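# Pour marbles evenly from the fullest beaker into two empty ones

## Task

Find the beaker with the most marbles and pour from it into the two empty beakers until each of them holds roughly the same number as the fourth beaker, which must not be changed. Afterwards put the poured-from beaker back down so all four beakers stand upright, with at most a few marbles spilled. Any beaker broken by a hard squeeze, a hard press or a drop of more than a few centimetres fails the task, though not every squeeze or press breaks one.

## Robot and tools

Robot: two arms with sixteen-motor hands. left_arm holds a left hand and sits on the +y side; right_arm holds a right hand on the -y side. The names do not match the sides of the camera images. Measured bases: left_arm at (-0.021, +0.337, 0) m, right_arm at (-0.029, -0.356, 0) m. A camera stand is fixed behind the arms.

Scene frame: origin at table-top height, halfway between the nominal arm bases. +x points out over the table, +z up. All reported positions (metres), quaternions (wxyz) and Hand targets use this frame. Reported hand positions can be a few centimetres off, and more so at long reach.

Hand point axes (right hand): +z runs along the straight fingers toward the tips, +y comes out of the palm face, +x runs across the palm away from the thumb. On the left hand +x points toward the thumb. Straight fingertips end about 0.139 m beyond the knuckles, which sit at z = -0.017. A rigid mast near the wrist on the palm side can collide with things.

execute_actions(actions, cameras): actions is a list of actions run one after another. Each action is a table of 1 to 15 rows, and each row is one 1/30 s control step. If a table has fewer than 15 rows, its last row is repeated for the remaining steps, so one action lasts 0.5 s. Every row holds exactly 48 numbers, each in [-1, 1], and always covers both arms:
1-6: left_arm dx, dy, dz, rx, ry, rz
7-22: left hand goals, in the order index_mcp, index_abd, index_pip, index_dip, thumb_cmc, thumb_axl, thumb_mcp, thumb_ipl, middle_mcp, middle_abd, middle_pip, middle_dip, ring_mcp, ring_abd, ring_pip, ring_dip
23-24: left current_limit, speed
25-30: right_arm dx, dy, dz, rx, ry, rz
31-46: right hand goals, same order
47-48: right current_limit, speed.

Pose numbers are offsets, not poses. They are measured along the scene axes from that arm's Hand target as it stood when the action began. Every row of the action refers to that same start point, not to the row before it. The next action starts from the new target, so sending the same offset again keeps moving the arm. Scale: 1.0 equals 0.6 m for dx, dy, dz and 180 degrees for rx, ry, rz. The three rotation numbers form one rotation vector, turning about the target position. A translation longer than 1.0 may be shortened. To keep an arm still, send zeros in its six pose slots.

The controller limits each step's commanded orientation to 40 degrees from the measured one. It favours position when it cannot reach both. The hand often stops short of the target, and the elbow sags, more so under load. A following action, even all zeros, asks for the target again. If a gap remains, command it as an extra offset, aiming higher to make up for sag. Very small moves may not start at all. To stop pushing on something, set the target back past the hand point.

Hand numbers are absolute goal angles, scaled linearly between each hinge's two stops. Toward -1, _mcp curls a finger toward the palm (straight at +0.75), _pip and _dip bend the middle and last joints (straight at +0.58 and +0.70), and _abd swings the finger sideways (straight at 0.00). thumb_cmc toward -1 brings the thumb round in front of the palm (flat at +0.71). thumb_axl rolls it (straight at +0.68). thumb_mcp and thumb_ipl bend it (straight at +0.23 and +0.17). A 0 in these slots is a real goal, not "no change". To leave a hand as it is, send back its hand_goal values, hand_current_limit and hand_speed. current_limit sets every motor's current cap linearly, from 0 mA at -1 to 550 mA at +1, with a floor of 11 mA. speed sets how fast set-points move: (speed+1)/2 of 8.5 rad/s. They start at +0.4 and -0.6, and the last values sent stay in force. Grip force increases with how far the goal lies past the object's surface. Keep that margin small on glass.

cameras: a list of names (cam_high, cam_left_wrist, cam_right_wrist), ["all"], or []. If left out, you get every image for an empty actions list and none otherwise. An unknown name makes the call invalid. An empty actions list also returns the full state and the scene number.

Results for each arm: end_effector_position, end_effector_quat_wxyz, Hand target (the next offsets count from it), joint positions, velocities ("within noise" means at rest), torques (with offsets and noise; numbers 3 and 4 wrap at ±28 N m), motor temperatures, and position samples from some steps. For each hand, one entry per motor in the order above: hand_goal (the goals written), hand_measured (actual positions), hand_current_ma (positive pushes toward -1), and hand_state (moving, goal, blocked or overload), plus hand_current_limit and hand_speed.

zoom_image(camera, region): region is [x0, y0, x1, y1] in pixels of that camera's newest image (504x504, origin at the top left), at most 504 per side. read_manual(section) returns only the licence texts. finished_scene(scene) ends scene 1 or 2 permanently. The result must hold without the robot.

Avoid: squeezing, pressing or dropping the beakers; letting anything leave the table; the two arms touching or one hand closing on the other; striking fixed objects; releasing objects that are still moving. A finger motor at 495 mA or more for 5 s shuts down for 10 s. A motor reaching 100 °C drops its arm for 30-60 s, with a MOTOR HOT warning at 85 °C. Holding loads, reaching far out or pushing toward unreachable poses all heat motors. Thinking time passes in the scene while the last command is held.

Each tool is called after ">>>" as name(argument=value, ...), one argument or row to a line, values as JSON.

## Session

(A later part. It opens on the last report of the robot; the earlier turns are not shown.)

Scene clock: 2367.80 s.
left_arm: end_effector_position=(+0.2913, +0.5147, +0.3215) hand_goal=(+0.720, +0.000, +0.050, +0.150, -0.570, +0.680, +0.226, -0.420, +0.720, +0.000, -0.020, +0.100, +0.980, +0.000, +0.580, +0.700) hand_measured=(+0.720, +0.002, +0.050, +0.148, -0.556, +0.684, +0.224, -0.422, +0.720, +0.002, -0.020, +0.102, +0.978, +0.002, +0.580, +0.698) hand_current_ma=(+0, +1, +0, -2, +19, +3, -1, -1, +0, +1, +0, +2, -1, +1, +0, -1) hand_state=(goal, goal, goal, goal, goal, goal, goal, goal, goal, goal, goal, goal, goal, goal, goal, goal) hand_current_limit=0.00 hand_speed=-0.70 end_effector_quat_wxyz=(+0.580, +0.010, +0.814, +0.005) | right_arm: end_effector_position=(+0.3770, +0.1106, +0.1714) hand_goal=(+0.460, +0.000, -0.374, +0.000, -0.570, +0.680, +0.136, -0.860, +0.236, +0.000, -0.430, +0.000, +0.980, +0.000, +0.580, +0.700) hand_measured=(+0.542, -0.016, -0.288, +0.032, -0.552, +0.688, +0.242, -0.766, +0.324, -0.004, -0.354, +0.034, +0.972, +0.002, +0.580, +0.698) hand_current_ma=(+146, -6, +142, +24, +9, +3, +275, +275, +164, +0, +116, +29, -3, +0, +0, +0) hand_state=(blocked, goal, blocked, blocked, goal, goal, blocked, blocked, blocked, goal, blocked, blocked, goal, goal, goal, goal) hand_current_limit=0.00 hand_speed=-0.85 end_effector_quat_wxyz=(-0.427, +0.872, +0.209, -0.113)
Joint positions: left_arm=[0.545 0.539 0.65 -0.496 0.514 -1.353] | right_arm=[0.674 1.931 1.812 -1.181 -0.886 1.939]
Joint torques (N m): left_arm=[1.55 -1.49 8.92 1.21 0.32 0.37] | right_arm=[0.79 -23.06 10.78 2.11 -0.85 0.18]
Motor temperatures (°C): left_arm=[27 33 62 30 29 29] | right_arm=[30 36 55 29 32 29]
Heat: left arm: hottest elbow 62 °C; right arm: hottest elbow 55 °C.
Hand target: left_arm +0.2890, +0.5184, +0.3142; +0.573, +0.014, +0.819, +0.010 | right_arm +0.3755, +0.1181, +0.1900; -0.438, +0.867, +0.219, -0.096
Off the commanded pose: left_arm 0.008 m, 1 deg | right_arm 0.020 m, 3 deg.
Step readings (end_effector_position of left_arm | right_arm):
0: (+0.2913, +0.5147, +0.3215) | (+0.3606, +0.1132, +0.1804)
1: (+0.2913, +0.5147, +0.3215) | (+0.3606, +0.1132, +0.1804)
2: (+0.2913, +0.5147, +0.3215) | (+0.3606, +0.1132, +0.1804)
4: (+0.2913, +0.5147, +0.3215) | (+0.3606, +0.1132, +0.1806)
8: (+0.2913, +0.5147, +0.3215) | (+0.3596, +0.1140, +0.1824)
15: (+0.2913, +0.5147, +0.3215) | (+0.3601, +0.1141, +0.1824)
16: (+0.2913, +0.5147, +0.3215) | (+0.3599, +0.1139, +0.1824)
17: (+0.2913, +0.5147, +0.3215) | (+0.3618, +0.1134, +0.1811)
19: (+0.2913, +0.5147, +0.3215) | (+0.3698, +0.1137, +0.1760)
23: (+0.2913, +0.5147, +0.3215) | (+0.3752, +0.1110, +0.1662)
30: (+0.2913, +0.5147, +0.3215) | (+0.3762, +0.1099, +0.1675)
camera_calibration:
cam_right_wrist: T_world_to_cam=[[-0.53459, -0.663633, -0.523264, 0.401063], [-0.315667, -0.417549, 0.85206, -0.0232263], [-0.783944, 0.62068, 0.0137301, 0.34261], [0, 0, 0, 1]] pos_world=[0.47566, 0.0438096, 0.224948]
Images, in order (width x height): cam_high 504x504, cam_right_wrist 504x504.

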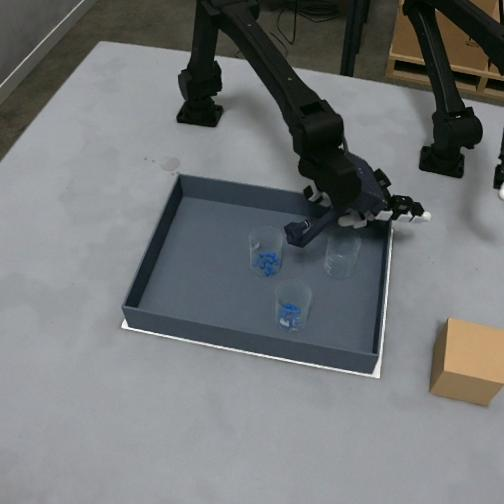

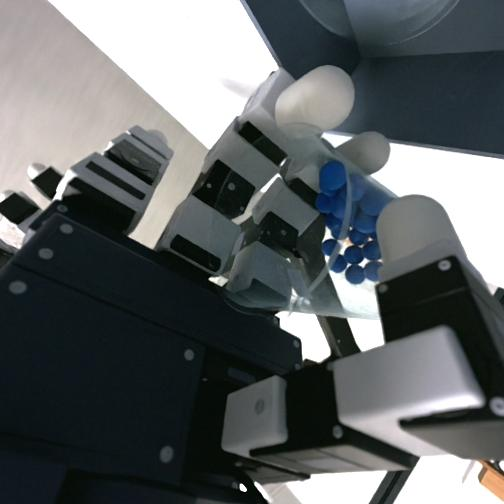

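>>> execute_actions(
  actions=[
    [[0,0,0,0,0,0,0.72,0,0.05,0.15,-0.571,0.68,0.225,-0.42,0.72,0,-0.02,0.1,0.98,0,0.58,0.7,0,-0.7,0,0,0,-0.01375,0.05951,0,0.46,0,-0.375,0,-0.571,0.68,0.135,-0.86,0.235,0,-0.43,0,0.98,0,0.58,0.7,0,-0.85]],
    [[0,0,0,0,0,0,0.72,0,0.05,0.15,-0.571,0.68,0.225,-0.42,0.72,0,-0.02,0.1,0.98,0,0.58,0.7,0,-0.7,0,0,0,-0.00375,0.01623,0,0.46,0,-0.375,0,-0.571,0.68,0.135,-0.86,0.235,0,-0.43,0,0.98,0,0.58,0.7,0,-0.85]],
    [[0,0,0,0,0,0,0.72,0,0.05,0.15,-0.571,0.68,0.225,-0.42,0.72,0,-0.02,0.1,0.98,0,0.58,0.7,0,-0.7,0,0,0,0.0175,-0.07575,0,0.46,0,-0.375,0,-0.571,0.68,0.135,-0.86,0.235,0,-0.43,0,0.98,0,0.58,0.7,0,-0.85]],
  ],
  cameras=["cam_right_wrist","cam_high"],
)

>>> zoom_image(
  camera="cam_high",
  region=[300, 200, 380, 280],
)

>>> zoom_image(
  camera="cam_right_wrist",
  region=[164, 60, 424, 320],
)

Scene clock: 2385.87 s.
left_arm: end_effector_position=(+0.2913, +0.5147, +0.3215) hand_goal=(+0.720, +0.000, +0.050, +0.150, -0.570, +0.680, +0.226, -0.420, +0.720, +0.000, -0.020, +0.100, +0.980, +0.000, +0.580, +0.700) hand_measured=(+0.720, +0.002, +0.050, +0.148, -0.556, +0.684, +0.224, -0.422, +0.720, +0.002, -0.020, +0.102, +0.978, +0.002, +0.580, +0.698) hand_current_ma=(+0, +1, +0, -2, +19, +3, -1, -1, +0, +1, +0, +2, -1, +1, +0, -1) hand_state=(goal, goal, goal, goal, goal, goal, goal, goal, goal, goal, goal, goal, goal, goal, goal, goal) hand_current_limit=0.00 hand_speed=-0.70 end_effector_quat_wxyz=(+0.580, +0.010, +0.814, +0.005) | right_arm: end_effector_position=(+0.3780, +0.1097, +0.1733) hand_goal=(+0.460, +0.000, -0.374, +0.000, -0.570, +0.680, +0.136, -0.860, +0.236, +0.000, -0.430, +0.000, +0.980, +0.000, +0.580, +0.700) hand_measured=(+0.542, -0.016, -0.288, +0.032, -0.552, +0.688, +0.242, -0.766, +0.324, -0.004, -0.354, +0.034, +0.972, +0.002, +0.580, +0.698) hand_current_ma=(+146, -6, +142, +24, +9, +3, +275, +275, +164, +0, +116, +29, -3, +0, +0, +0) hand_state=(blocked, goal, blocked, blocked, goal, goal, blocked, blocked, blocked, goal, blocked, blocked, goal, goal, goal, goal) hand_current_limit=0.00 hand_speed=-0.85 end_effector_quat_wxyz=(-0.428, +0.872, +0.210, -0.111)
Joint positions: left_arm=[0.545 0.539 0.65 -0.496 0.514 -1.353] | right_arm=[0.673 1.928 1.813 -1.183 -0.886 1.935]
Joint torques (N m): left_arm=[1.55 -1.49 8.91 1.21 0.32 0.37] | right_arm=[1.03 -22.71 10.84 2.13 -0.85 0.2]
Motor temperatures (°C): left_arm=[27 33 60 30 29 29] | right_arm=[30 35 53 29 32 29]
Heat: left arm: hottest elbow 60 °C; right arm: hottest elbow 53 °C.
Hand target: left_arm +0.2890, +0.5184, +0.3142; +0.573, +0.014, +0.819, +0.010 | right_arm +0.3755, +0.1181, +0.1901; -0.438, +0.867, +0.219, -0.096
Off the commanded pose: left_arm 0.008 m, 1 deg | right_arm 0.019 m, 2 deg.
Step readings (end_effector_position of left_arm | right_arm):
0: (+0.2913, +0.5147, +0.3215) | (+0.3770, +0.1106, +0.1714)
1: (+0.2913, +0.5147, +0.3215) | (+0.3770, +0.1106, +0.1714)
2: (+0.2913, +0.5147, +0.3215) | (+0.3757, +0.1107, +0.1719)
4: (+0.2913, +0.5147, +0.3215) | (+0.3680, +0.1108, +0.1757)
8: (+0.2913, +0.5147, +0.3215) | (+0.3633, +0.1131, +0.1836)
15: (+0.2913, +0.5147, +0.3215) | (+0.3630, +0.1132, +0.1822)
16: (+0.2913, +0.5147, +0.3215) | (+0.3624, +0.1130, +0.1816)
17: (+0.2913, +0.5147, +0.3215) | (+0.3616, +0.1129, +0.1812)
19: (+0.2913, +0.5147, +0.3215) | (+0.3603, +0.1137, +0.1814)
23: (+0.2913, +0.5147, +0.3215) | (+0.3603, +0.1150, +0.1807)
30: (+0.2913, +0.5147, +0.3215) | (+0.3599, +0.1138, +0.1804)
31: (+0.2913, +0.5147, +0.3215) | (+0.3600, +0.1138, +0.1806)
32: (+0.2913, +0.5147, +0.3215) | (+0.3619, +0.1132, +0.1794)
34: (+0.2913, +0.5147, +0.3215) | (+0.3710, +0.1129, +0.1735)
38: (+0.2913, +0.5147, +0.3215) | (+0.3763, +0.1090, +0.1646)
45: (+0.2913, +0.5147, +0.3215) | (+0.3774, +0.1092, +0.1701)
camera_calibration:
cam_right_wrist: T_world_to_cam=[[-0.531511, -0.662554, -0.527748, 0.401486], [-0.319265, -0.420393, 0.849317, -0.022673], [-0.78458, 0.619913, 0.0119133, 0.344516], [0, 0, 0, 1]] pos_world=[0.476456, 0.0429048, 0.227036]
Images, in order (width x height): cam_high 504x504, cam_right_wrist 504x504.

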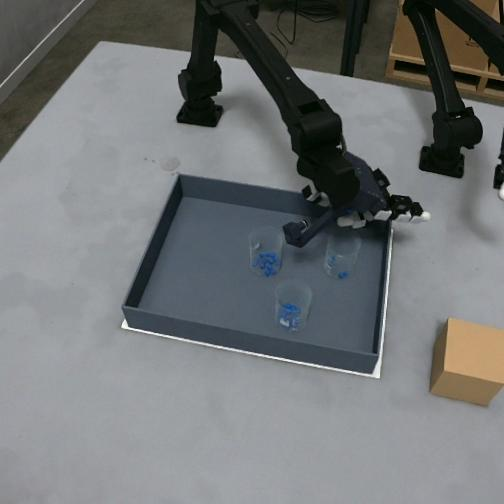

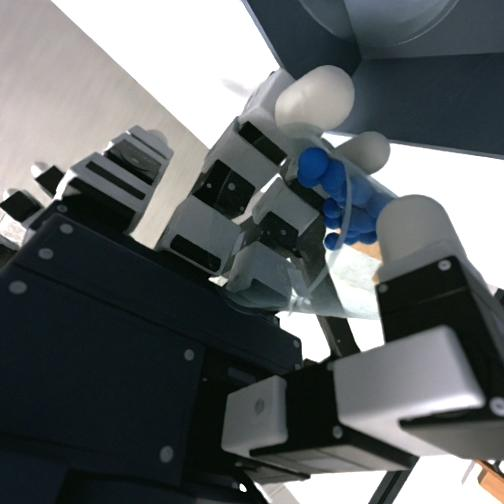

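Scaled by 6.300 from the camera's 504x504 image, which has a finer 720x720 frame.

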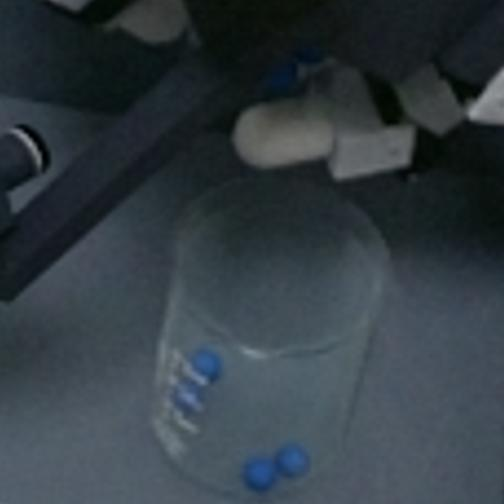

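Scaled by 1.938 from the camera's 504x504 image, which has a finer 720x720 frame.

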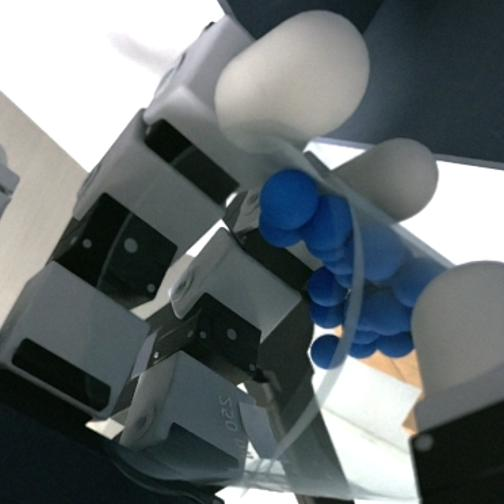

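>>> execute_actions(
  actions=[
    [[0,0,0,0,0,0,0.72,0,0.05,0.15,-0.571,0.68,0.225,-0.42,0.72,0,-0.02,0.1,0.98,0,0.58,0.7,0,-0.7,0,0,0,-0.015,0.06493,0,0.46,0,-0.375,0,-0.571,0.68,0.135,-0.86,0.235,0,-0.43,0,0.98,0,0.58,0.7,0,-0.85]],
    [[0,0,0,0,0,0,0.72,0,0.05,0.15,-0.571,0.68,0.225,-0.42,0.72,0,-0.02,0.1,0.98,0,0.58,0.7,0,-0.7,0,0,0,-0.00187,0.00812,0,0.46,0,-0.375,0,-0.571,0.68,0.135,-0.86,0.235,0,-0.43,0,0.98,0,0.58,0.7,0,-0.85]],
    [[0,0,0,0,0,0,0.72,0,0.05,0.15,-0.571,0.68,0.225,-0.42,0.72,0,-0.02,0.1,0.98,0,0.58,0.7,0,-0.7,0,0,0,0.01687,-0.07305,0,0.46,0,-0.375,0,-0.571,0.68,0.135,-0.86,0.235,0,-0.43,0,0.98,0,0.58,0.7,0,-0.85]],
  ],
  cameras=["cam_right_wrist","cam_high"],
)

>>> zoom_image(
  camera="cam_high",
  region=[300, 200, 380, 280],
)

>>> zoom_image(
  camera="cam_right_wrist",
  region=[164, 60, 424, 320],
)

Scene clock: 2396.40 s.
left_arm: end_effector_position=(+0.2913, +0.5147, +0.3215) hand_goal=(+0.720, +0.000, +0.050, +0.150, -0.570, +0.680, +0.226, -0.420, +0.720, +0.000, -0.020, +0.100, +0.980, +0.000, +0.580, +0.700) hand_measured=(+0.720, +0.002, +0.050, +0.148, -0.556, +0.684, +0.224, -0.422, +0.720, +0.002, -0.020, +0.102, +0.978, +0.002, +0.580, +0.698) hand_current_ma=(+0, +1, +0, -2, +19, +3, -1, -1, +0, +1, +0, +2, -1, +1, +0, -1) hand_state=(goal, goal, goal, goal, goal, goal, goal, goal, goal, goal, goal, goal, goal, goal, goal, goal) hand_current_limit=0.00 hand_speed=-0.70 end_effector_quat_wxyz=(+0.580, +0.010, +0.814, +0.005) | right_arm: end_effector_position=(+0.3779, +0.1097, +0.1739) hand_goal=(+0.460, +0.000, -0.374, +0.000, -0.570, +0.680, +0.136, -0.860, +0.236, +0.000, -0.430, +0.000, +0.980, +0.000, +0.580, +0.700) hand_measured=(+0.542, -0.016, -0.288, +0.032, -0.552, +0.688, +0.242, -0.766, +0.324, -0.004, -0.354, +0.034, +0.972, +0.002, +0.580, +0.698) hand_current_ma=(+146, -6, +142, +24, +9, +3, +275, +275, +164, +0, +116, +29, -3, +0, +0, +0) hand_state=(blocked, goal, blocked, blocked, goal, goal, blocked, blocked, blocked, goal, blocked, blocked, goal, goal, goal, goal) hand_current_limit=0.00 hand_speed=-0.85 end_effector_quat_wxyz=(-0.428, +0.872, +0.209, -0.112)
Joint positions: left_arm=[0.545 0.539 0.65 -0.496 0.514 -1.353] | right_arm=[0.673 1.928 1.814 -1.183 -0.886 1.938]
Joint torques (N m): left_arm=[1.55 -1.55 8.92 1.2 0.32 0.37] | right_arm=[0.97 -22.36 10.82 2.14 -0.83 0.17]
Motor temperatures (°C): left_arm=[27 33 60 30 29 29] | right_arm=[30 36 53 29 32 29]
Heat: left arm: hottest elbow 60 °C; right arm: hottest elbow 53 °C.
Hand target: left_arm +0.2890, +0.5184, +0.3142; +0.573, +0.014, +0.819, +0.010 | right_arm +0.3755, +0.1181, +0.1902; -0.438, +0.867, +0.219, -0.095
Off the commanded pose: left_arm 0.008 m, 1 deg | right_arm 0.018 m, 3 deg.
Step readings (end_effector_position of left_arm | right_arm):
0: (+0.2913, +0.5147, +0.3215) | (+0.3780, +0.1097, +0.1733)
1: (+0.2913, +0.5147, +0.3215) | (+0.3780, +0.1097, +0.1733)
2: (+0.2913, +0.5147, +0.3215) | (+0.3765, +0.1101, +0.1740)
4: (+0.2913, +0.5147, +0.3215) | (+0.3682, +0.1103, +0.1780)
8: (+0.2913, +0.5147, +0.3215) | (+0.3641, +0.1136, +0.1854)
15: (+0.2913, +0.5147, +0.3215) | (+0.3632, +0.1132, +0.1819)
16: (+0.2913, +0.5147, +0.3215) | (+0.3629, +0.1129, +0.1809)
17: (+0.2913, +0.5147, +0.3215) | (+0.3623, +0.1125, +0.1802)
19: (+0.2913, +0.5147, +0.3215) | (+0.3619, +0.1121, +0.1798)
23: (+0.2913, +0.5147, +0.3215) | (+0.3622, +0.1124, +0.1799)
30: (+0.2913, +0.5147, +0.3215) | (+0.3619, +0.1125, +0.1826)
31: (+0.2913, +0.5147, +0.3215) | (+0.3620, +0.1125, +0.1827)
32: (+0.2913, +0.5147, +0.3215) | (+0.3637, +0.1121, +0.1815)
34: (+0.2913, +0.5147, +0.3215) | (+0.3725, +0.1118, +0.1754)
38: (+0.2913, +0.5147, +0.3215) | (+0.3768, +0.1087, +0.1658)
45: (+0.2913, +0.5147, +0.3215) | (+0.3771, +0.1090, +0.1700)
camera_calibration:
cam_right_wrist: T_world_to_cam=[[-0.533461, -0.661811, -0.526713, 0.402237], [-0.318956, -0.419348, 0.84995, -0.0235471], [-0.783382, 0.621413, 0.0126173, 0.34376], [0, 0, 0, 1]] pos_world=[0.476362, 0.0427137, 0.22754]
Images, in order (width x height): cam_high 504x504, cam_right_wrist 504x504.

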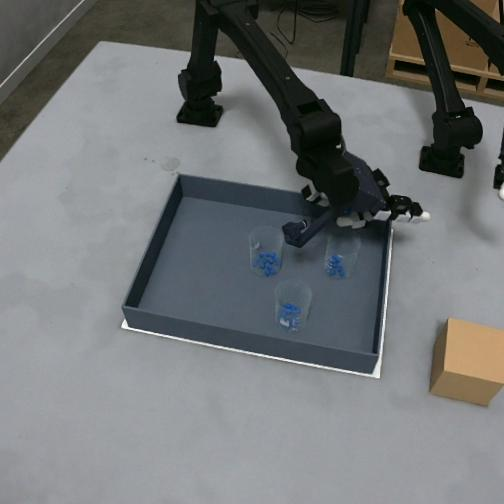

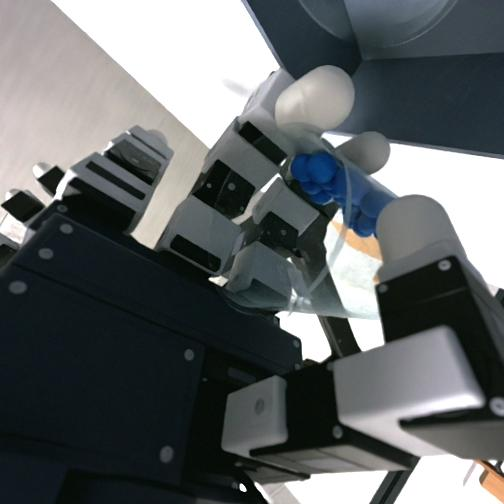

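Scaled by 6.300 from the camera's 504x504 image, which has a finer 720x720 frame.

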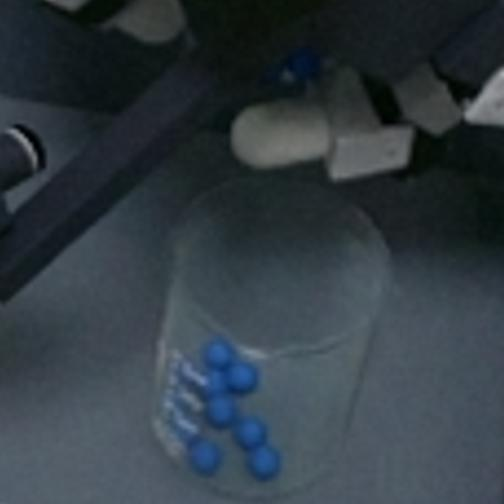

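Scaled by 1.938 from the camera's 504x504 image, which has a finer 720x720 frame.

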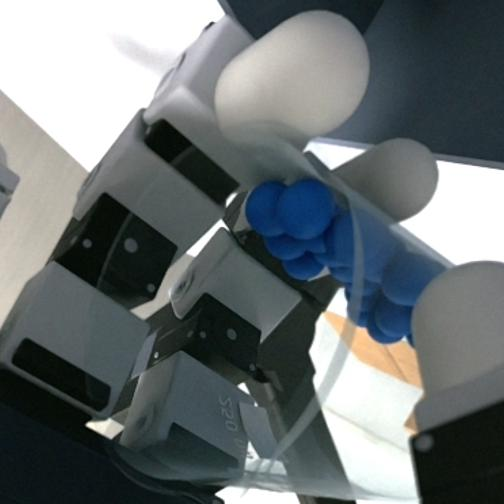

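>>> execute_actions(
  actions=[
    [[0,0,0,0,0,0,0.72,0,0.05,0.15,-0.571,0.68,0.225,-0.42,0.72,0,-0.02,0.1,0.98,0,0.58,0.7,0,-0.7,0,0,0,-0.015,0.06493,0,0.46,0,-0.375,0,-0.571,0.68,0.135,-0.86,0.235,0,-0.43,0,0.98,0,0.58,0.7,0,-0.85]],
    [[0,0,0,0,0,0,0.72,0,0.05,0.15,-0.571,0.68,0.225,-0.42,0.72,0,-0.02,0.1,0.98,0,0.58,0.7,0,-0.7,0,0,0,-0.00187,0.00812,0,0.46,0,-0.375,0,-0.571,0.68,0.135,-0.86,0.235,0,-0.43,0,0.98,0,0.58,0.7,0,-0.85]],
    [[0,0,0,0,0,0,0.72,0,0.05,0.15,-0.571,0.68,0.225,-0.42,0.72,0,-0.02,0.1,0.98,0,0.58,0.7,0,-0.7,0,0,0,0.01687,-0.07305,0,0.46,0,-0.375,0,-0.571,0.68,0.135,-0.86,0.235,0,-0.43,0,0.98,0,0.58,0.7,0,-0.85]],
  ],
  cameras=["cam_right_wrist","cam_high"],
)

>>> zoom_image(
  camera="cam_high",
  region=[300, 200, 380, 280],
)

>>> zoom_image(
  camera="cam_right_wrist",
  region=[164, 60, 424, 320],
)

Scene clock: 2409.57 s.
left_arm: end_effector_position=(+0.2913, +0.5147, +0.3215) hand_goal=(+0.720, +0.000, +0.050, +0.150, -0.570, +0.680, +0.226, -0.420, +0.720, +0.000, -0.020, +0.100, +0.980, +0.000, +0.580, +0.700) hand_measured=(+0.720, +0.002, +0.050, +0.148, -0.556, +0.684, +0.224, -0.422, +0.720, +0.002, -0.020, +0.102, +0.978, +0.002, +0.580, +0.698) hand_current_ma=(+0, +1, +0, -2, +19, +3, -1, -1, +0, +1, +0, +2, -1, +1, +0, -1) hand_state=(goal, goal, goal, goal, goal, goal, goal, goal, goal, goal, goal, goal, goal, goal, goal, goal) hand_current_limit=0.00 hand_speed=-0.70 end_effector_quat_wxyz=(+0.580, +0.010, +0.814, +0.005) | right_arm: end_effector_position=(+0.3780, +0.1098, +0.1742) hand_goal=(+0.460, +0.000, -0.374, +0.000, -0.570, +0.680, +0.136, -0.860, +0.236, +0.000, -0.430, +0.000, +0.980, +0.000, +0.580, +0.700) hand_measured=(+0.542, -0.016, -0.288, +0.032, -0.552, +0.688, +0.242, -0.766, +0.324, -0.004, -0.354, +0.034, +0.972, +0.002, +0.580, +0.698) hand_current_ma=(+145, -6, +142, +24, +9, +3, +275, +275, +164, +0, +116, +29, -3, +0, +0, +0) hand_state=(blocked, goal, blocked, blocked, goal, goal, blocked, blocked, blocked, goal, blocked, blocked, goal, goal, goal, goal) hand_current_limit=0.00 hand_speed=-0.85 end_effector_quat_wxyz=(-0.428, +0.872, +0.209, -0.111)
Joint positions: left_arm=[0.545 0.539 0.65 -0.496 0.514 -1.353] | right_arm=[0.673 1.928 1.814 -1.183 -0.886 1.938]
Joint torques (N m): left_arm=[1.55 -1.55 8.91 1.21 0.32 0.37] | right_arm=[1.03 -22.3 10.89 2.18 -0.81 0.16]
Motor temperatures (°C): left_arm=[27 33 59 30 29 29] | right_arm=[30 36 53 29 32 29]
Heat: left arm: hottest elbow 59 °C; right arm: hottest elbow 53 °C.
Hand target: left_arm +0.2890, +0.5184, +0.3142; +0.573, +0.014, +0.819, +0.010 | right_arm +0.3756, +0.1181, +0.1901; -0.438, +0.867, +0.219, -0.096
Off the commanded pose: left_arm 0.008 m, 1 deg | right_arm 0.018 m, 2 deg.
Step readings (end_effector_position of left_arm | right_arm):
0: (+0.2913, +0.5147, +0.3215) | (+0.3779, +0.1097, +0.1739)
1: (+0.2913, +0.5147, +0.3215) | (+0.3779, +0.1097, +0.1739)
2: (+0.2913, +0.5147, +0.3215) | (+0.3763, +0.1103, +0.1746)
4: (+0.2913, +0.5147, +0.3215) | (+0.3677, +0.1103, +0.1789)
8: (+0.2913, +0.5147, +0.3215) | (+0.3638, +0.1137, +0.1862)
15: (+0.2913, +0.5147, +0.3215) | (+0.3632, +0.1132, +0.1829)
16: (+0.2913, +0.5147, +0.3215) | (+0.3626, +0.1127, +0.1817)
17: (+0.2913, +0.5147, +0.3215) | (+0.3621, +0.1124, +0.1811)
19: (+0.2913, +0.5147, +0.3215) | (+0.3617, +0.1123, +0.1805)
23: (+0.2913, +0.5147, +0.3215) | (+0.3622, +0.1125, +0.1804)
30: (+0.2913, +0.5147, +0.3215) | (+0.3618, +0.1125, +0.1830)
31: (+0.2913, +0.5147, +0.3215) | (+0.3617, +0.1124, +0.1833)
32: (+0.2913, +0.5147, +0.3215) | (+0.3639, +0.1120, +0.1821)
34: (+0.2913, +0.5147, +0.3215) | (+0.3727, +0.1117, +0.1760)
38: (+0.2913, +0.5147, +0.3215) | (+0.3768, +0.1087, +0.1663)
45: (+0.2913, +0.5147, +0.3215) | (+0.3772, +0.1092, +0.1706)
camera_calibration:
cam_right_wrist: T_world_to_cam=[[-0.53316, -0.661505, -0.527401, 0.402514], [-0.319456, -0.419829, 0.849525, -0.023489], [-0.783382, 0.621414, 0.0125146, 0.343716], [0, 0, 0, 1]] pos_world=[0.476362, 0.0428137, 0.227939]
Images, in order (width x height): cam_high 504x504, cam_right_wrist 504x504.

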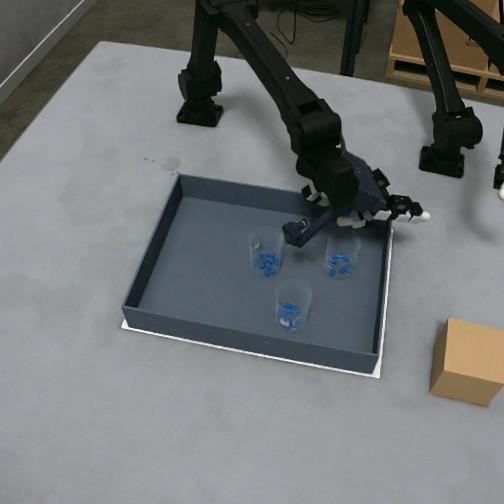

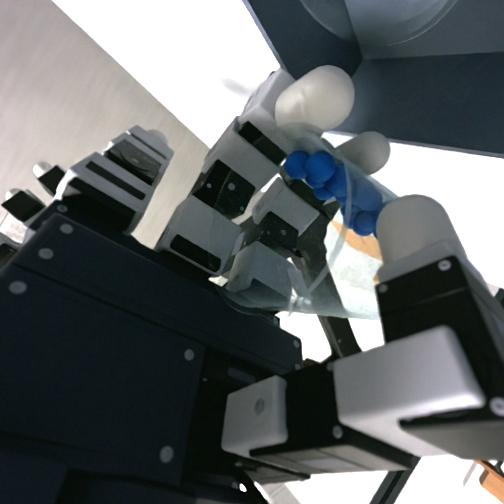

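Scaled by 6.300 from the camera's 504x504 image, which has a finer 720x720 frame.

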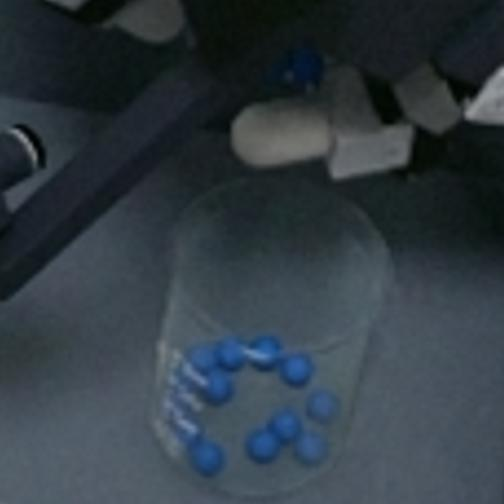

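Scaled by 1.938 from the camera's 504x504 image, which has a finer 720x720 frame.

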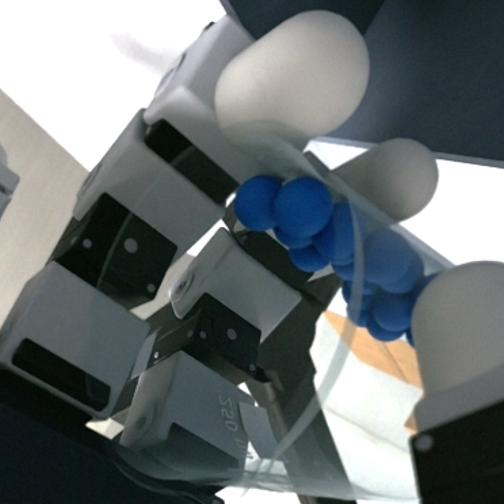

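>>> zoom_image(
  camera="cam_high",
  region=[320, 245, 360, 285],
)

Scaled by 12.600 from the camera's 504x504 image, which has a finer 720x720 frame.

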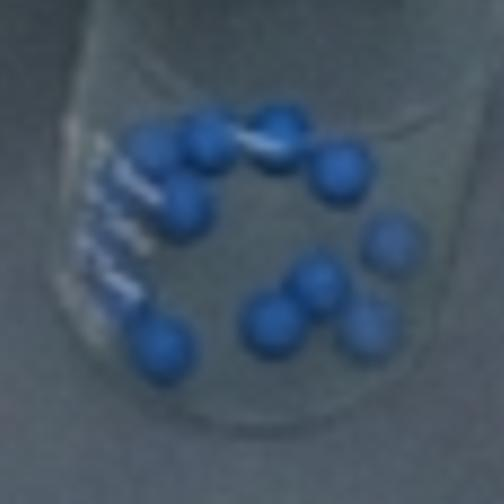

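>>> execute_actions(
  actions=[
    [[0,0,0,0,0,0,0.72,0,0.05,0.15,-0.571,0.68,0.225,-0.42,0.72,0,-0.02,0.1,0.98,0,0.58,0.7,0,-0.7,0,0,0,-0.015,0.06493,0,0.46,0,-0.375,0,-0.571,0.68,0.135,-0.86,0.235,0,-0.43,0,0.98,0,0.58,0.7,0,-0.85]],
    [[0,0,0,0,0,0,0.72,0,0.05,0.15,-0.571,0.68,0.225,-0.42,0.72,0,-0.02,0.1,0.98,0,0.58,0.7,0,-0.7,0,0,0,0.015,-0.06493,0,0.46,0,-0.375,0,-0.571,0.68,0.135,-0.86,0.235,0,-0.43,0,0.98,0,0.58,0.7,0,-0.85]],
  ],
  cameras=["cam_right_wrist","cam_high"],
)

>>> zoom_image(
  camera="cam_high",
  region=[320, 245, 360, 285],
)

>>> zoom_image(
  camera="cam_right_wrist",
  region=[164, 60, 424, 320],
)

Scene clock: 2426.80 s.
left_arm: end_effector_position=(+0.2913, +0.5147, +0.3215) hand_goal=(+0.720, +0.000, +0.050, +0.150, -0.570, +0.680, +0.226, -0.420, +0.720, +0.000, -0.020, +0.100, +0.980, +0.000, +0.580, +0.700) hand_measured=(+0.720, +0.002, +0.050, +0.148, -0.556, +0.684, +0.224, -0.422, +0.720, +0.002, -0.020, +0.102, +0.978, +0.002, +0.580, +0.698) hand_current_ma=(+0, +1, +0, -2, +19, +3, -1, -1, +0, +1, +0, +2, -1, +1, +0, -1) hand_state=(goal, goal, goal, goal, goal, goal, goal, goal, goal, goal, goal, goal, goal, goal, goal, goal) hand_current_limit=0.00 hand_speed=-0.70 end_effector_quat_wxyz=(+0.580, +0.010, +0.814, +0.005) | right_arm: end_effector_position=(+0.3774, +0.1096, +0.1733) hand_goal=(+0.460, +0.000, -0.374, +0.000, -0.570, +0.680, +0.136, -0.860, +0.236, +0.000, -0.430, +0.000, +0.980, +0.000, +0.580, +0.700) hand_measured=(+0.542, -0.016, -0.288, +0.032, -0.552, +0.688, +0.242, -0.766, +0.324, -0.004, -0.354, +0.034, +0.972, +0.002, +0.580, +0.698) hand_current_ma=(+145, -6, +142, +24, +9, +3, +275, +275, +164, +0, +116, +29, -3, +0, +0, +0) hand_state=(blocked, goal, blocked, blocked, goal, goal, blocked, blocked, blocked, goal, blocked, blocked, goal, goal, goal, goal) hand_current_limit=0.00 hand_speed=-0.85 end_effector_quat_wxyz=(-0.427, +0.873, +0.206, -0.113)
Joint positions: left_arm=[0.545 0.539 0.65 -0.496 0.514 -1.353] | right_arm=[0.673 1.929 1.814 -1.183 -0.886 1.944]
Joint torques (N m): left_arm=[1.61 -1.55 8.92 1.21 0.32 0.37] | right_arm=[0.79 -22.59 10.82 2.09 -0.82 0.11]
Motor temperatures (°C): left_arm=[27 33 59 30 29 29] | right_arm=[30 36 52 29 32 29]
Heat: left arm: hottest elbow 59 °C; right arm: hottest elbow 52 °C.
Hand target: left_arm +0.2890, +0.5184, +0.3142; +0.573, +0.014, +0.819, +0.010 | right_arm +0.3755, +0.1181, +0.1900; -0.438, +0.867, +0.219, -0.096
Off the commanded pose: left_arm 0.008 m, 1 deg | right_arm 0.019 m, 3 deg.
Step readings (end_effector_position of left_arm | right_arm):
0: (+0.2913, +0.5147, +0.3215) | (+0.3780, +0.1098, +0.1742)
1: (+0.2913, +0.5147, +0.3215) | (+0.3780, +0.1098, +0.1742)
2: (+0.2913, +0.5147, +0.3215) | (+0.3762, +0.1103, +0.1750)
4: (+0.2913, +0.5147, +0.3215) | (+0.3680, +0.1106, +0.1793)
8: (+0.2913, +0.5147, +0.3215) | (+0.3637, +0.1136, +0.1867)
15: (+0.2913, +0.5147, +0.3215) | (+0.3630, +0.1130, +0.1830)
16: (+0.2913, +0.5147, +0.3215) | (+0.3629, +0.1130, +0.1822)
17: (+0.2913, +0.5147, +0.3215) | (+0.3642, +0.1122, +0.1811)
19: (+0.2913, +0.5147, +0.3215) | (+0.3714, +0.1116, +0.1756)
23: (+0.2913, +0.5147, +0.3215) | (+0.3768, +0.1095, +0.1677)
30: (+0.2913, +0.5147, +0.3215) | (+0.3769, +0.1091, +0.1704)
camera_calibration:
cam_right_wrist: T_world_to_cam=[[-0.538621, -0.661364, -0.522001, 0.402693], [-0.316191, -0.415602, 0.852818, -0.0251926], [-0.780968, 0.624398, 0.0147351, 0.341809], [0, 0, 0, 1]] pos_world=[0.475875, 0.0424316, 0.226654]
Images, in order (width x height): cam_high 504x504, cam_right_wrist 504x504.

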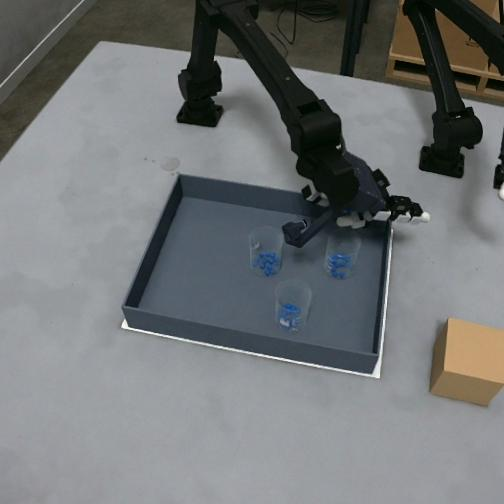

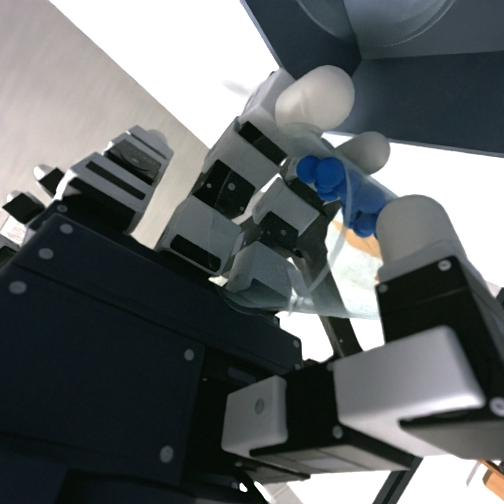

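Scaled by 12.600 from the camera's 504x504 image, which has a finer 720x720 frame.

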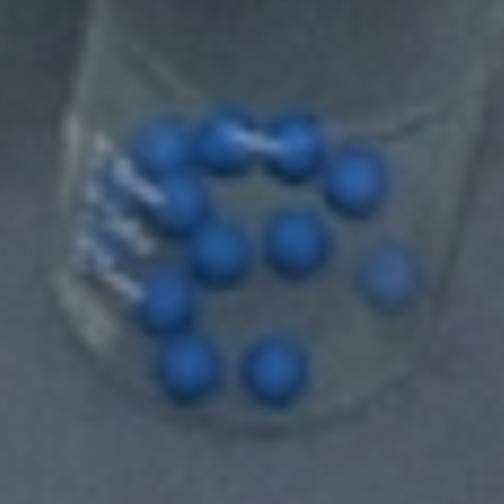

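Scaled by 1.938 from the camera's 504x504 image, which has a finer 720x720 frame.

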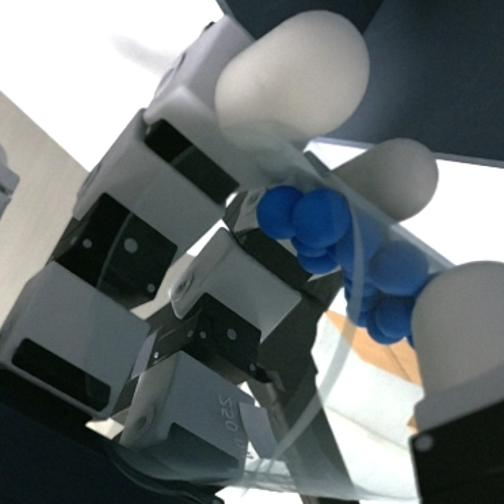

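>>> execute_actions(
  actions=[
    [[0,0,0,0,0,0,0.72,0,0.05,0.15,-0.571,0.68,0.225,-0.42,0.72,0,-0.02,0.1,0.98,0,0.58,0.7,0,-0.7,0,0,0,-0.01562,0.06763,0,0.46,0,-0.375,0,-0.571,0.68,0.135,-0.86,0.235,0,-0.43,0,0.98,0,0.58,0.7,0,-0.85]],
    [[0,0,0,0,0,0,0.72,0,0.05,0.15,-0.571,0.68,0.225,-0.42,0.72,0,-0.02,0.1,0.98,0,0.58,0.7,0,-0.7,0,0,0,-0.00063,0.0027,0,0.46,0,-0.375,0,-0.571,0.68,0.135,-0.86,0.235,0,-0.43,0,0.98,0,0.58,0.7,0,-0.85],[0,0,0,0,0,0,0.72,0,0.05,0.15,-0.571,0.68,0.225,-0.42,0.72,0,-0.02,0.1,0.98,0,0.58,0.7,0,-0.7,0,0,0,-0.00063,0.0027,0,0.46,0,-0.375,0,-0.571,0.68,0.135,-0.86,0.235,0,-0.43,0,0.98,0,0.58,0.7,0,-0.85],[0,0,0,0,0,0,0.72,0,0.05,0.15,-0.571,0.68,0.225,-0.42,0.72,0,-0.02,0.1,0.98,0,0.58,0.7,0,-0.7,0,0,0,-0.00063,0.0027,0,0.46,0,-0.375,0,-0.571,0.68,0.135,-0.86,0.235,0,-0.43,0,0.98,0,0.58,0.7,0,-0.85],[0,0,0,0,0,0,0.72,0,0.05,0.15,-0.571,0.68,0.225,-0.42,0.72,0,-0.02,0.1,0.98,0,0.58,0.7,0,-0.7,0,0,0,-0.00063,0.0027,0,0.46,0,-0.375,0,-0.571,0.68,0.135,-0.86,0.235,0,-0.43,0,0.98,0,0.58,0.7,0,-0.85],[0,0,0,0,0,0,0.72,0,0.05,0.15,-0.571,0.68,0.225,-0.42,0.72,0,-0.02,0.1,0.98,0,0.58,0.7,0,-0.7,0,0,0,-0.00063,0.0027,0,0.46,0,-0.375,0,-0.571,0.68,0.135,-0.86,0.235,0,-0.43,0,0.98,0,0.58,0.7,0,-0.85],[0,0,0,0,0,0,0.72,0,0.05,0.15,-0.571,0.68,0.225,-0.42,0.72,0,-0.02,0.1,0.98,0,0.58,0.7,0,-0.7,0,0,0,-0.00063,0.0027,0,0.46,0,-0.375,0,-0.571,0.68,0.135,-0.86,0.235,0,-0.43,0,0.98,0,0.58,0.7,0,-0.85],[0,0,0,0,0,0,0.72,0,0.05,0.15,-0.571,0.68,0.225,-0.42,0.72,0,-0.02,0.1,0.98,0,0.58,0.7,0,-0.7,0,0,0,-0.00063,0.0027,0,0.46,0,-0.375,0,-0.571,0.68,0.135,-0.86,0.235,0,-0.43,0,0.98,0,0.58,0.7,0,-0.85],[0,0,0,0,0,0,0.72,0,0.05,0.15,-0.571,0.68,0.225,-0.42,0.72,0,-0.02,0.1,0.98,0,0.58,0.7,0,-0.7,0,0,0,0.01562,-0.06763,0,0.46,0,-0.375,0,-0.571,0.68,0.135,-0.86,0.235,0,-0.43,0,0.98,0,0.58,0.7,0,-0.85]],
  ],
  cameras=["cam_right_wrist","cam_high"],
)

>>> zoom_image(
  camera="cam_high",
  region=[320, 245, 360, 285],
)

>>> zoom_image(
  camera="cam_right_wrist",
  region=[164, 60, 424, 320],
)

Scene clock: 2450.93 s.
left_arm: end_effector_position=(+0.2913, +0.5147, +0.3215) hand_goal=(+0.720, +0.000, +0.050, +0.150, -0.570, +0.680, +0.226, -0.420, +0.720, +0.000, -0.020, +0.100, +0.980, +0.000, +0.580, +0.700) hand_measured=(+0.720, +0.002, +0.050, +0.148, -0.556, +0.684, +0.224, -0.422, +0.720, +0.002, -0.020, +0.102, +0.978, +0.002, +0.580, +0.698) hand_current_ma=(+0, +1, +0, -2, +19, +3, -1, -1, +0, +1, +0, +2, -1, +1, +0, -1) hand_state=(goal, goal, goal, goal, goal, goal, goal, goal, goal, goal, goal, goal, goal, goal, goal, goal) hand_current_limit=0.00 hand_speed=-0.70 end_effector_quat_wxyz=(+0.580, +0.010, +0.814, +0.005) | right_arm: end_effector_position=(+0.3772, +0.1096, +0.1750) hand_goal=(+0.460, +0.000, -0.374, +0.000, -0.570, +0.680, +0.136, -0.860, +0.236, +0.000, -0.430, +0.000, +0.980, +0.000, +0.580, +0.700) hand_measured=(+0.542, -0.016, -0.288, +0.032, -0.552, +0.688, +0.242, -0.766, +0.324, -0.004, -0.354, +0.034, +0.972, +0.002, +0.580, +0.698) hand_current_ma=(+145, -6, +142, +24, +9, +3, +275, +275, +163, +0, +116, +29, -3, +0, +0, +0) hand_state=(blocked, goal, blocked, blocked, goal, goal, blocked, blocked, blocked, goal, blocked, blocked, goal, goal, goal, goal) hand_current_limit=0.00 hand_speed=-0.85 end_effector_quat_wxyz=(-0.426, +0.873, +0.206, -0.117)
Joint positions: left_arm=[0.545 0.539 0.65 -0.496 0.514 -1.353] | right_arm=[0.673 1.934 1.826 -1.2 -0.887 1.941]
Joint torques (N m): left_arm=[1.61 -1.49 8.91 1.2 0.32 0.36] | right_arm=[0.85 -22.77 10.81 2.06 -0.84 0.07]
Motor temperatures (°C): left_arm=[27 33 59 30 29 29] | right_arm=[30 39 52 29 32 29]
Heat: left arm: hottest elbow 59 °C; right arm: hottest elbow 52 °C.
Hand target: left_arm +0.2890, +0.5184, +0.3142; +0.573, +0.014, +0.819, +0.010 | right_arm +0.3754, +0.1181, +0.1901; -0.438, +0.867, +0.219, -0.096
Off the commanded pose: left_arm 0.008 m, 1 deg | right_arm 0.017 m, 3 deg.
Step readings (end_effector_position of left_arm | right_arm):
0: (+0.2913, +0.5147, +0.3215) | (+0.3774, +0.1096, +0.1733)
1: (+0.2913, +0.5147, +0.3215) | (+0.3774, +0.1096, +0.1733)
2: (+0.2913, +0.5147, +0.3215) | (+0.3756, +0.1103, +0.1743)
4: (+0.2913, +0.5147, +0.3215) | (+0.3673, +0.1105, +0.1786)
8: (+0.2913, +0.5147, +0.3215) | (+0.3638, +0.1139, +0.1867)
15: (+0.2913, +0.5147, +0.3215) | (+0.3629, +0.1132, +0.1836)
16: (+0.2913, +0.5147, +0.3215) | (+0.3626, +0.1129, +0.1826)
17: (+0.2913, +0.5147, +0.3215) | (+0.3624, +0.1127, +0.1817)
19: (+0.2913, +0.5147, +0.3215) | (+0.3617, +0.1121, +0.1804)
23: (+0.2913, +0.5147, +0.3215) | (+0.3615, +0.1120, +0.1801)
30: (+0.2913, +0.5147, +0.3215) | (+0.3769, +0.1089, +0.1665)
camera_calibration:
cam_right_wrist: T_world_to_cam=[[-0.540325, -0.664656, -0.516025, 0.403437], [-0.30999, -0.412891, 0.856404, -0.0300313], [-0.782276, 0.622699, 0.0170585, 0.34194], [0, 0, 0, 1]] pos_world=[0.476169, 0.0428218, 0.22807]
Images, in order (width x height): cam_high 504x504, cam_right_wrist 504x504.

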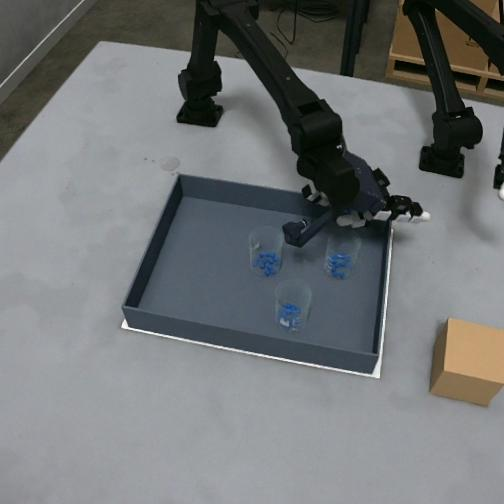

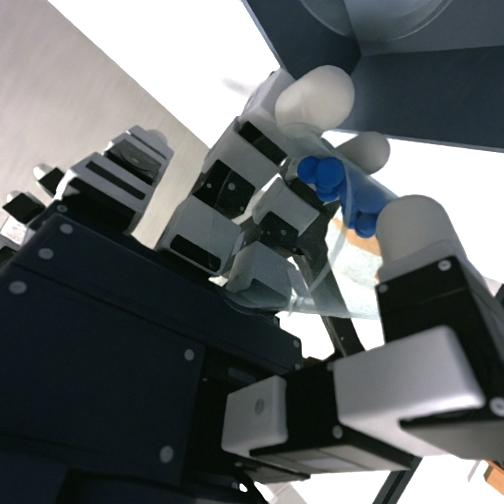

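Scaled by 12.600 from the camera's 504x504 image, which has a finer 720x720 frame.

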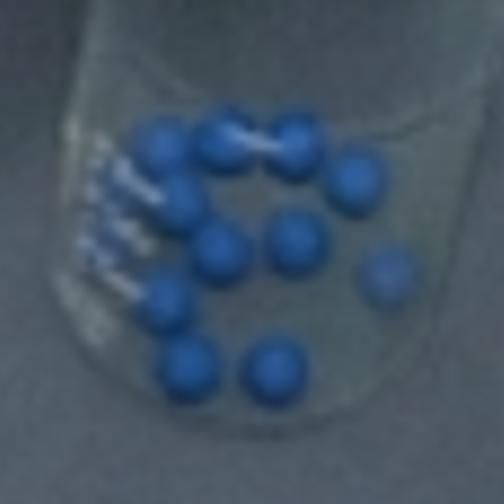

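Scaled by 1.938 from the camera's 504x504 image, which has a finer 720x720 frame.

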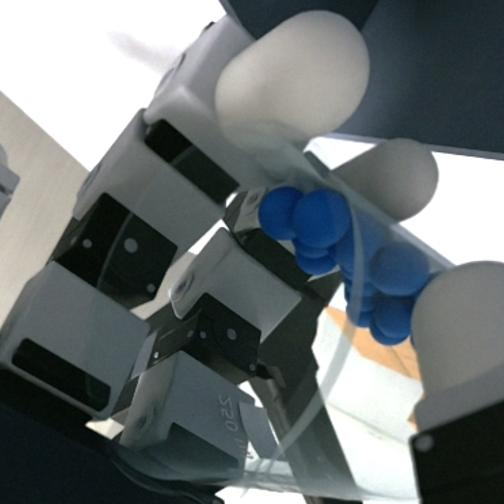

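>>> execute_actions(
  actions=[
    [[0,0,0,0,0,0,0.72,0,0.05,0.15,-0.571,0.68,0.225,-0.42,0.72,0,-0.02,0.1,0.98,0,0.58,0.7,0,-0.7,0,0,0,-0.015,0.06493,0,0.46,0,-0.375,0,-0.571,0.68,0.135,-0.86,0.235,0,-0.43,0,0.98,0,0.58,0.7,0,-0.85]],
    [[0,0,0,0,0,0,0.72,0,0.05,0.15,-0.571,0.68,0.225,-0.42,0.72,0,-0.02,0.1,0.98,0,0.58,0.7,0,-0.7,0,0,0,-0.00175,0.00758,0,0.46,0,-0.375,0,-0.571,0.68,0.135,-0.86,0.235,0,-0.43,0,0.98,0,0.58,0.7,0,-0.85]],
    [[0,0,0,0,0,0,0.72,0,0.05,0.15,-0.571,0.68,0.225,-0.42,0.72,0,-0.02,0.1,0.98,0,0.58,0.7,0,-0.7,0,0,0,0.01675,-0.07251,0,0.46,0,-0.375,0,-0.571,0.68,0.135,-0.86,0.235,0,-0.43,0,0.98,0,0.58,0.7,0,-0.85]],
  ],
  cameras=["cam_right_wrist","cam_high"],
)

>>> zoom_image(
  camera="cam_high",
  region=[320, 245, 360, 285],
)

>>> zoom_image(
  camera="cam_right_wrist",
  region=[164, 60, 424, 320],
)

Scene clock: 2464.53 s.
left_arm: end_effector_position=(+0.2913, +0.5147, +0.3215) hand_goal=(+0.720, +0.000, +0.050, +0.150, -0.570, +0.680, +0.226, -0.420, +0.720, +0.000, -0.020, +0.100, +0.980, +0.000, +0.580, +0.700) hand_measured=(+0.720, +0.002, +0.050, +0.148, -0.556, +0.684, +0.224, -0.422, +0.720, +0.002, -0.020, +0.102, +0.978, +0.002, +0.580, +0.698) hand_current_ma=(+0, +1, +0, -2, +19, +3, -1, -1, +0, +1, +0, +2, -1, +1, +0, -1) hand_state=(goal, goal, goal, goal, goal, goal, goal, goal, goal, goal, goal, goal, goal, goal, goal, goal) hand_current_limit=0.00 hand_speed=-0.70 end_effector_quat_wxyz=(+0.580, +0.010, +0.814, +0.005) | right_arm: end_effector_position=(+0.3779, +0.1097, +0.1741) hand_goal=(+0.460, +0.000, -0.374, +0.000, -0.570, +0.680, +0.136, -0.860, +0.236, +0.000, -0.430, +0.000, +0.980, +0.000, +0.580, +0.700) hand_measured=(+0.542, -0.016, -0.288, +0.032, -0.552, +0.688, +0.242, -0.766, +0.324, -0.004, -0.354, +0.034, +0.972, +0.002, +0.580, +0.698) hand_current_ma=(+145, -6, +142, +24, +9, +3, +275, +275, +163, +0, +116, +29, -3, +0, +0, +0) hand_state=(blocked, goal, blocked, blocked, goal, goal, blocked, blocked, blocked, goal, blocked, blocked, goal, goal, goal, goal) hand_current_limit=0.00 hand_speed=-0.85 end_effector_quat_wxyz=(-0.428, +0.872, +0.209, -0.111)
Joint positions: left_arm=[0.545 0.539 0.65 -0.496 0.514 -1.353] | right_arm=[0.673 1.928 1.814 -1.183 -0.886 1.938]
Joint torques (N m): left_arm=[1.55 -1.49 8.92 1.21 0.32 0.36] | right_arm=[1.38 -22.53 10.8 2.15 -0.83 0.18]
Motor temperatures (°C): left_arm=[27 33 58 30 29 29] | right_arm=[30 39 52 29 32 29]
Heat: left arm: hottest elbow 58 °C; right arm: hottest elbow 52 °C.
Hand target: left_arm +0.2890, +0.5184, +0.3142; +0.573, +0.014, +0.819, +0.010 | right_arm +0.3755, +0.1181, +0.1900; -0.438, +0.867, +0.219, -0.096
Off the commanded pose: left_arm 0.008 m, 1 deg | right_arm 0.018 m, 2 deg.
Step readings (end_effector_position of left_arm | right_arm):
0: (+0.2913, +0.5147, +0.3215) | (+0.3772, +0.1096, +0.1750)
1: (+0.2913, +0.5147, +0.3215) | (+0.3770, +0.1097, +0.1752)
2: (+0.2913, +0.5147, +0.3215) | (+0.3755, +0.1101, +0.1758)
4: (+0.2913, +0.5147, +0.3215) | (+0.3675, +0.1105, +0.1797)
8: (+0.2913, +0.5147, +0.3215) | (+0.3636, +0.1135, +0.1865)
15: (+0.2913, +0.5147, +0.3215) | (+0.3631, +0.1131, +0.1831)
16: (+0.2913, +0.5147, +0.3215) | (+0.3627, +0.1128, +0.1822)
17: (+0.2913, +0.5147, +0.3215) | (+0.3625, +0.1126, +0.1815)
19: (+0.2913, +0.5147, +0.3215) | (+0.3618, +0.1126, +0.1812)
23: (+0.2913, +0.5147, +0.3215) | (+0.3622, +0.1124, +0.1811)
30: (+0.2913, +0.5147, +0.3215) | (+0.3620, +0.1126, +0.1835)
31: (+0.2913, +0.5147, +0.3215) | (+0.3621, +0.1126, +0.1836)
32: (+0.2913, +0.5147, +0.3215) | (+0.3637, +0.1118, +0.1825)
34: (+0.2913, +0.5147, +0.3215) | (+0.3728, +0.1118, +0.1765)
38: (+0.2913, +0.5147, +0.3215) | (+0.3768, +0.1087, +0.1665)
45: (+0.2913, +0.5147, +0.3215) | (+0.3771, +0.1091, +0.1704)
camera_calibration:
cam_right_wrist: T_world_to_cam=[[-0.533271, -0.661649, -0.527108, 0.402282], [-0.319271, -0.419601, 0.849706, -0.0235321], [-0.783383, 0.621414, 0.0125158, 0.343702], [0, 0, 0, 1]] pos_world=[0.476262, 0.0427137, 0.227739]
Images, in order (width x height): cam_high 504x504, cam_right_wrist 504x504.

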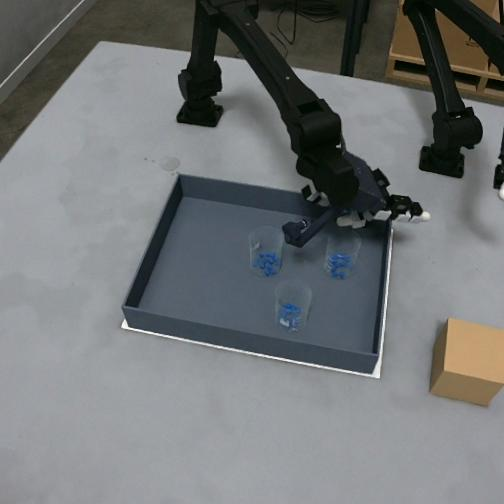

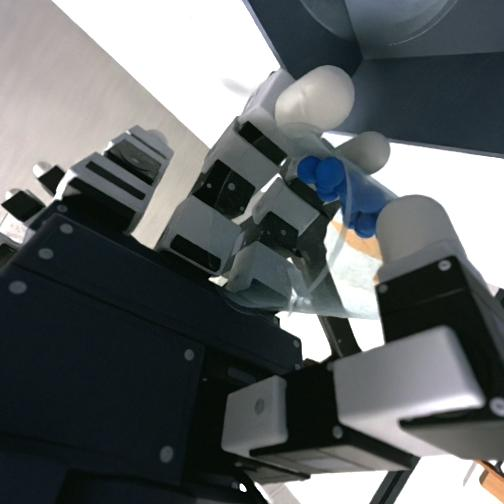

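Scaled by 12.600 from the camera's 504x504 image, which has a finer 720x720 frame.

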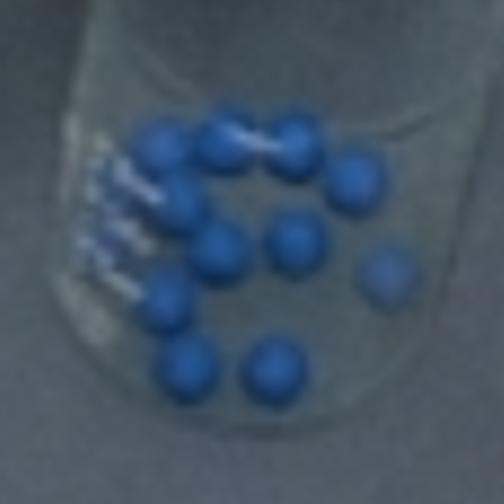

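Scaled by 1.938 from the camera's 504x504 image, which has a finer 720x720 frame.

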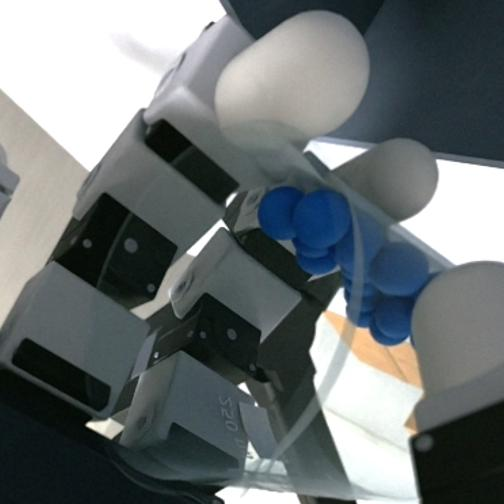

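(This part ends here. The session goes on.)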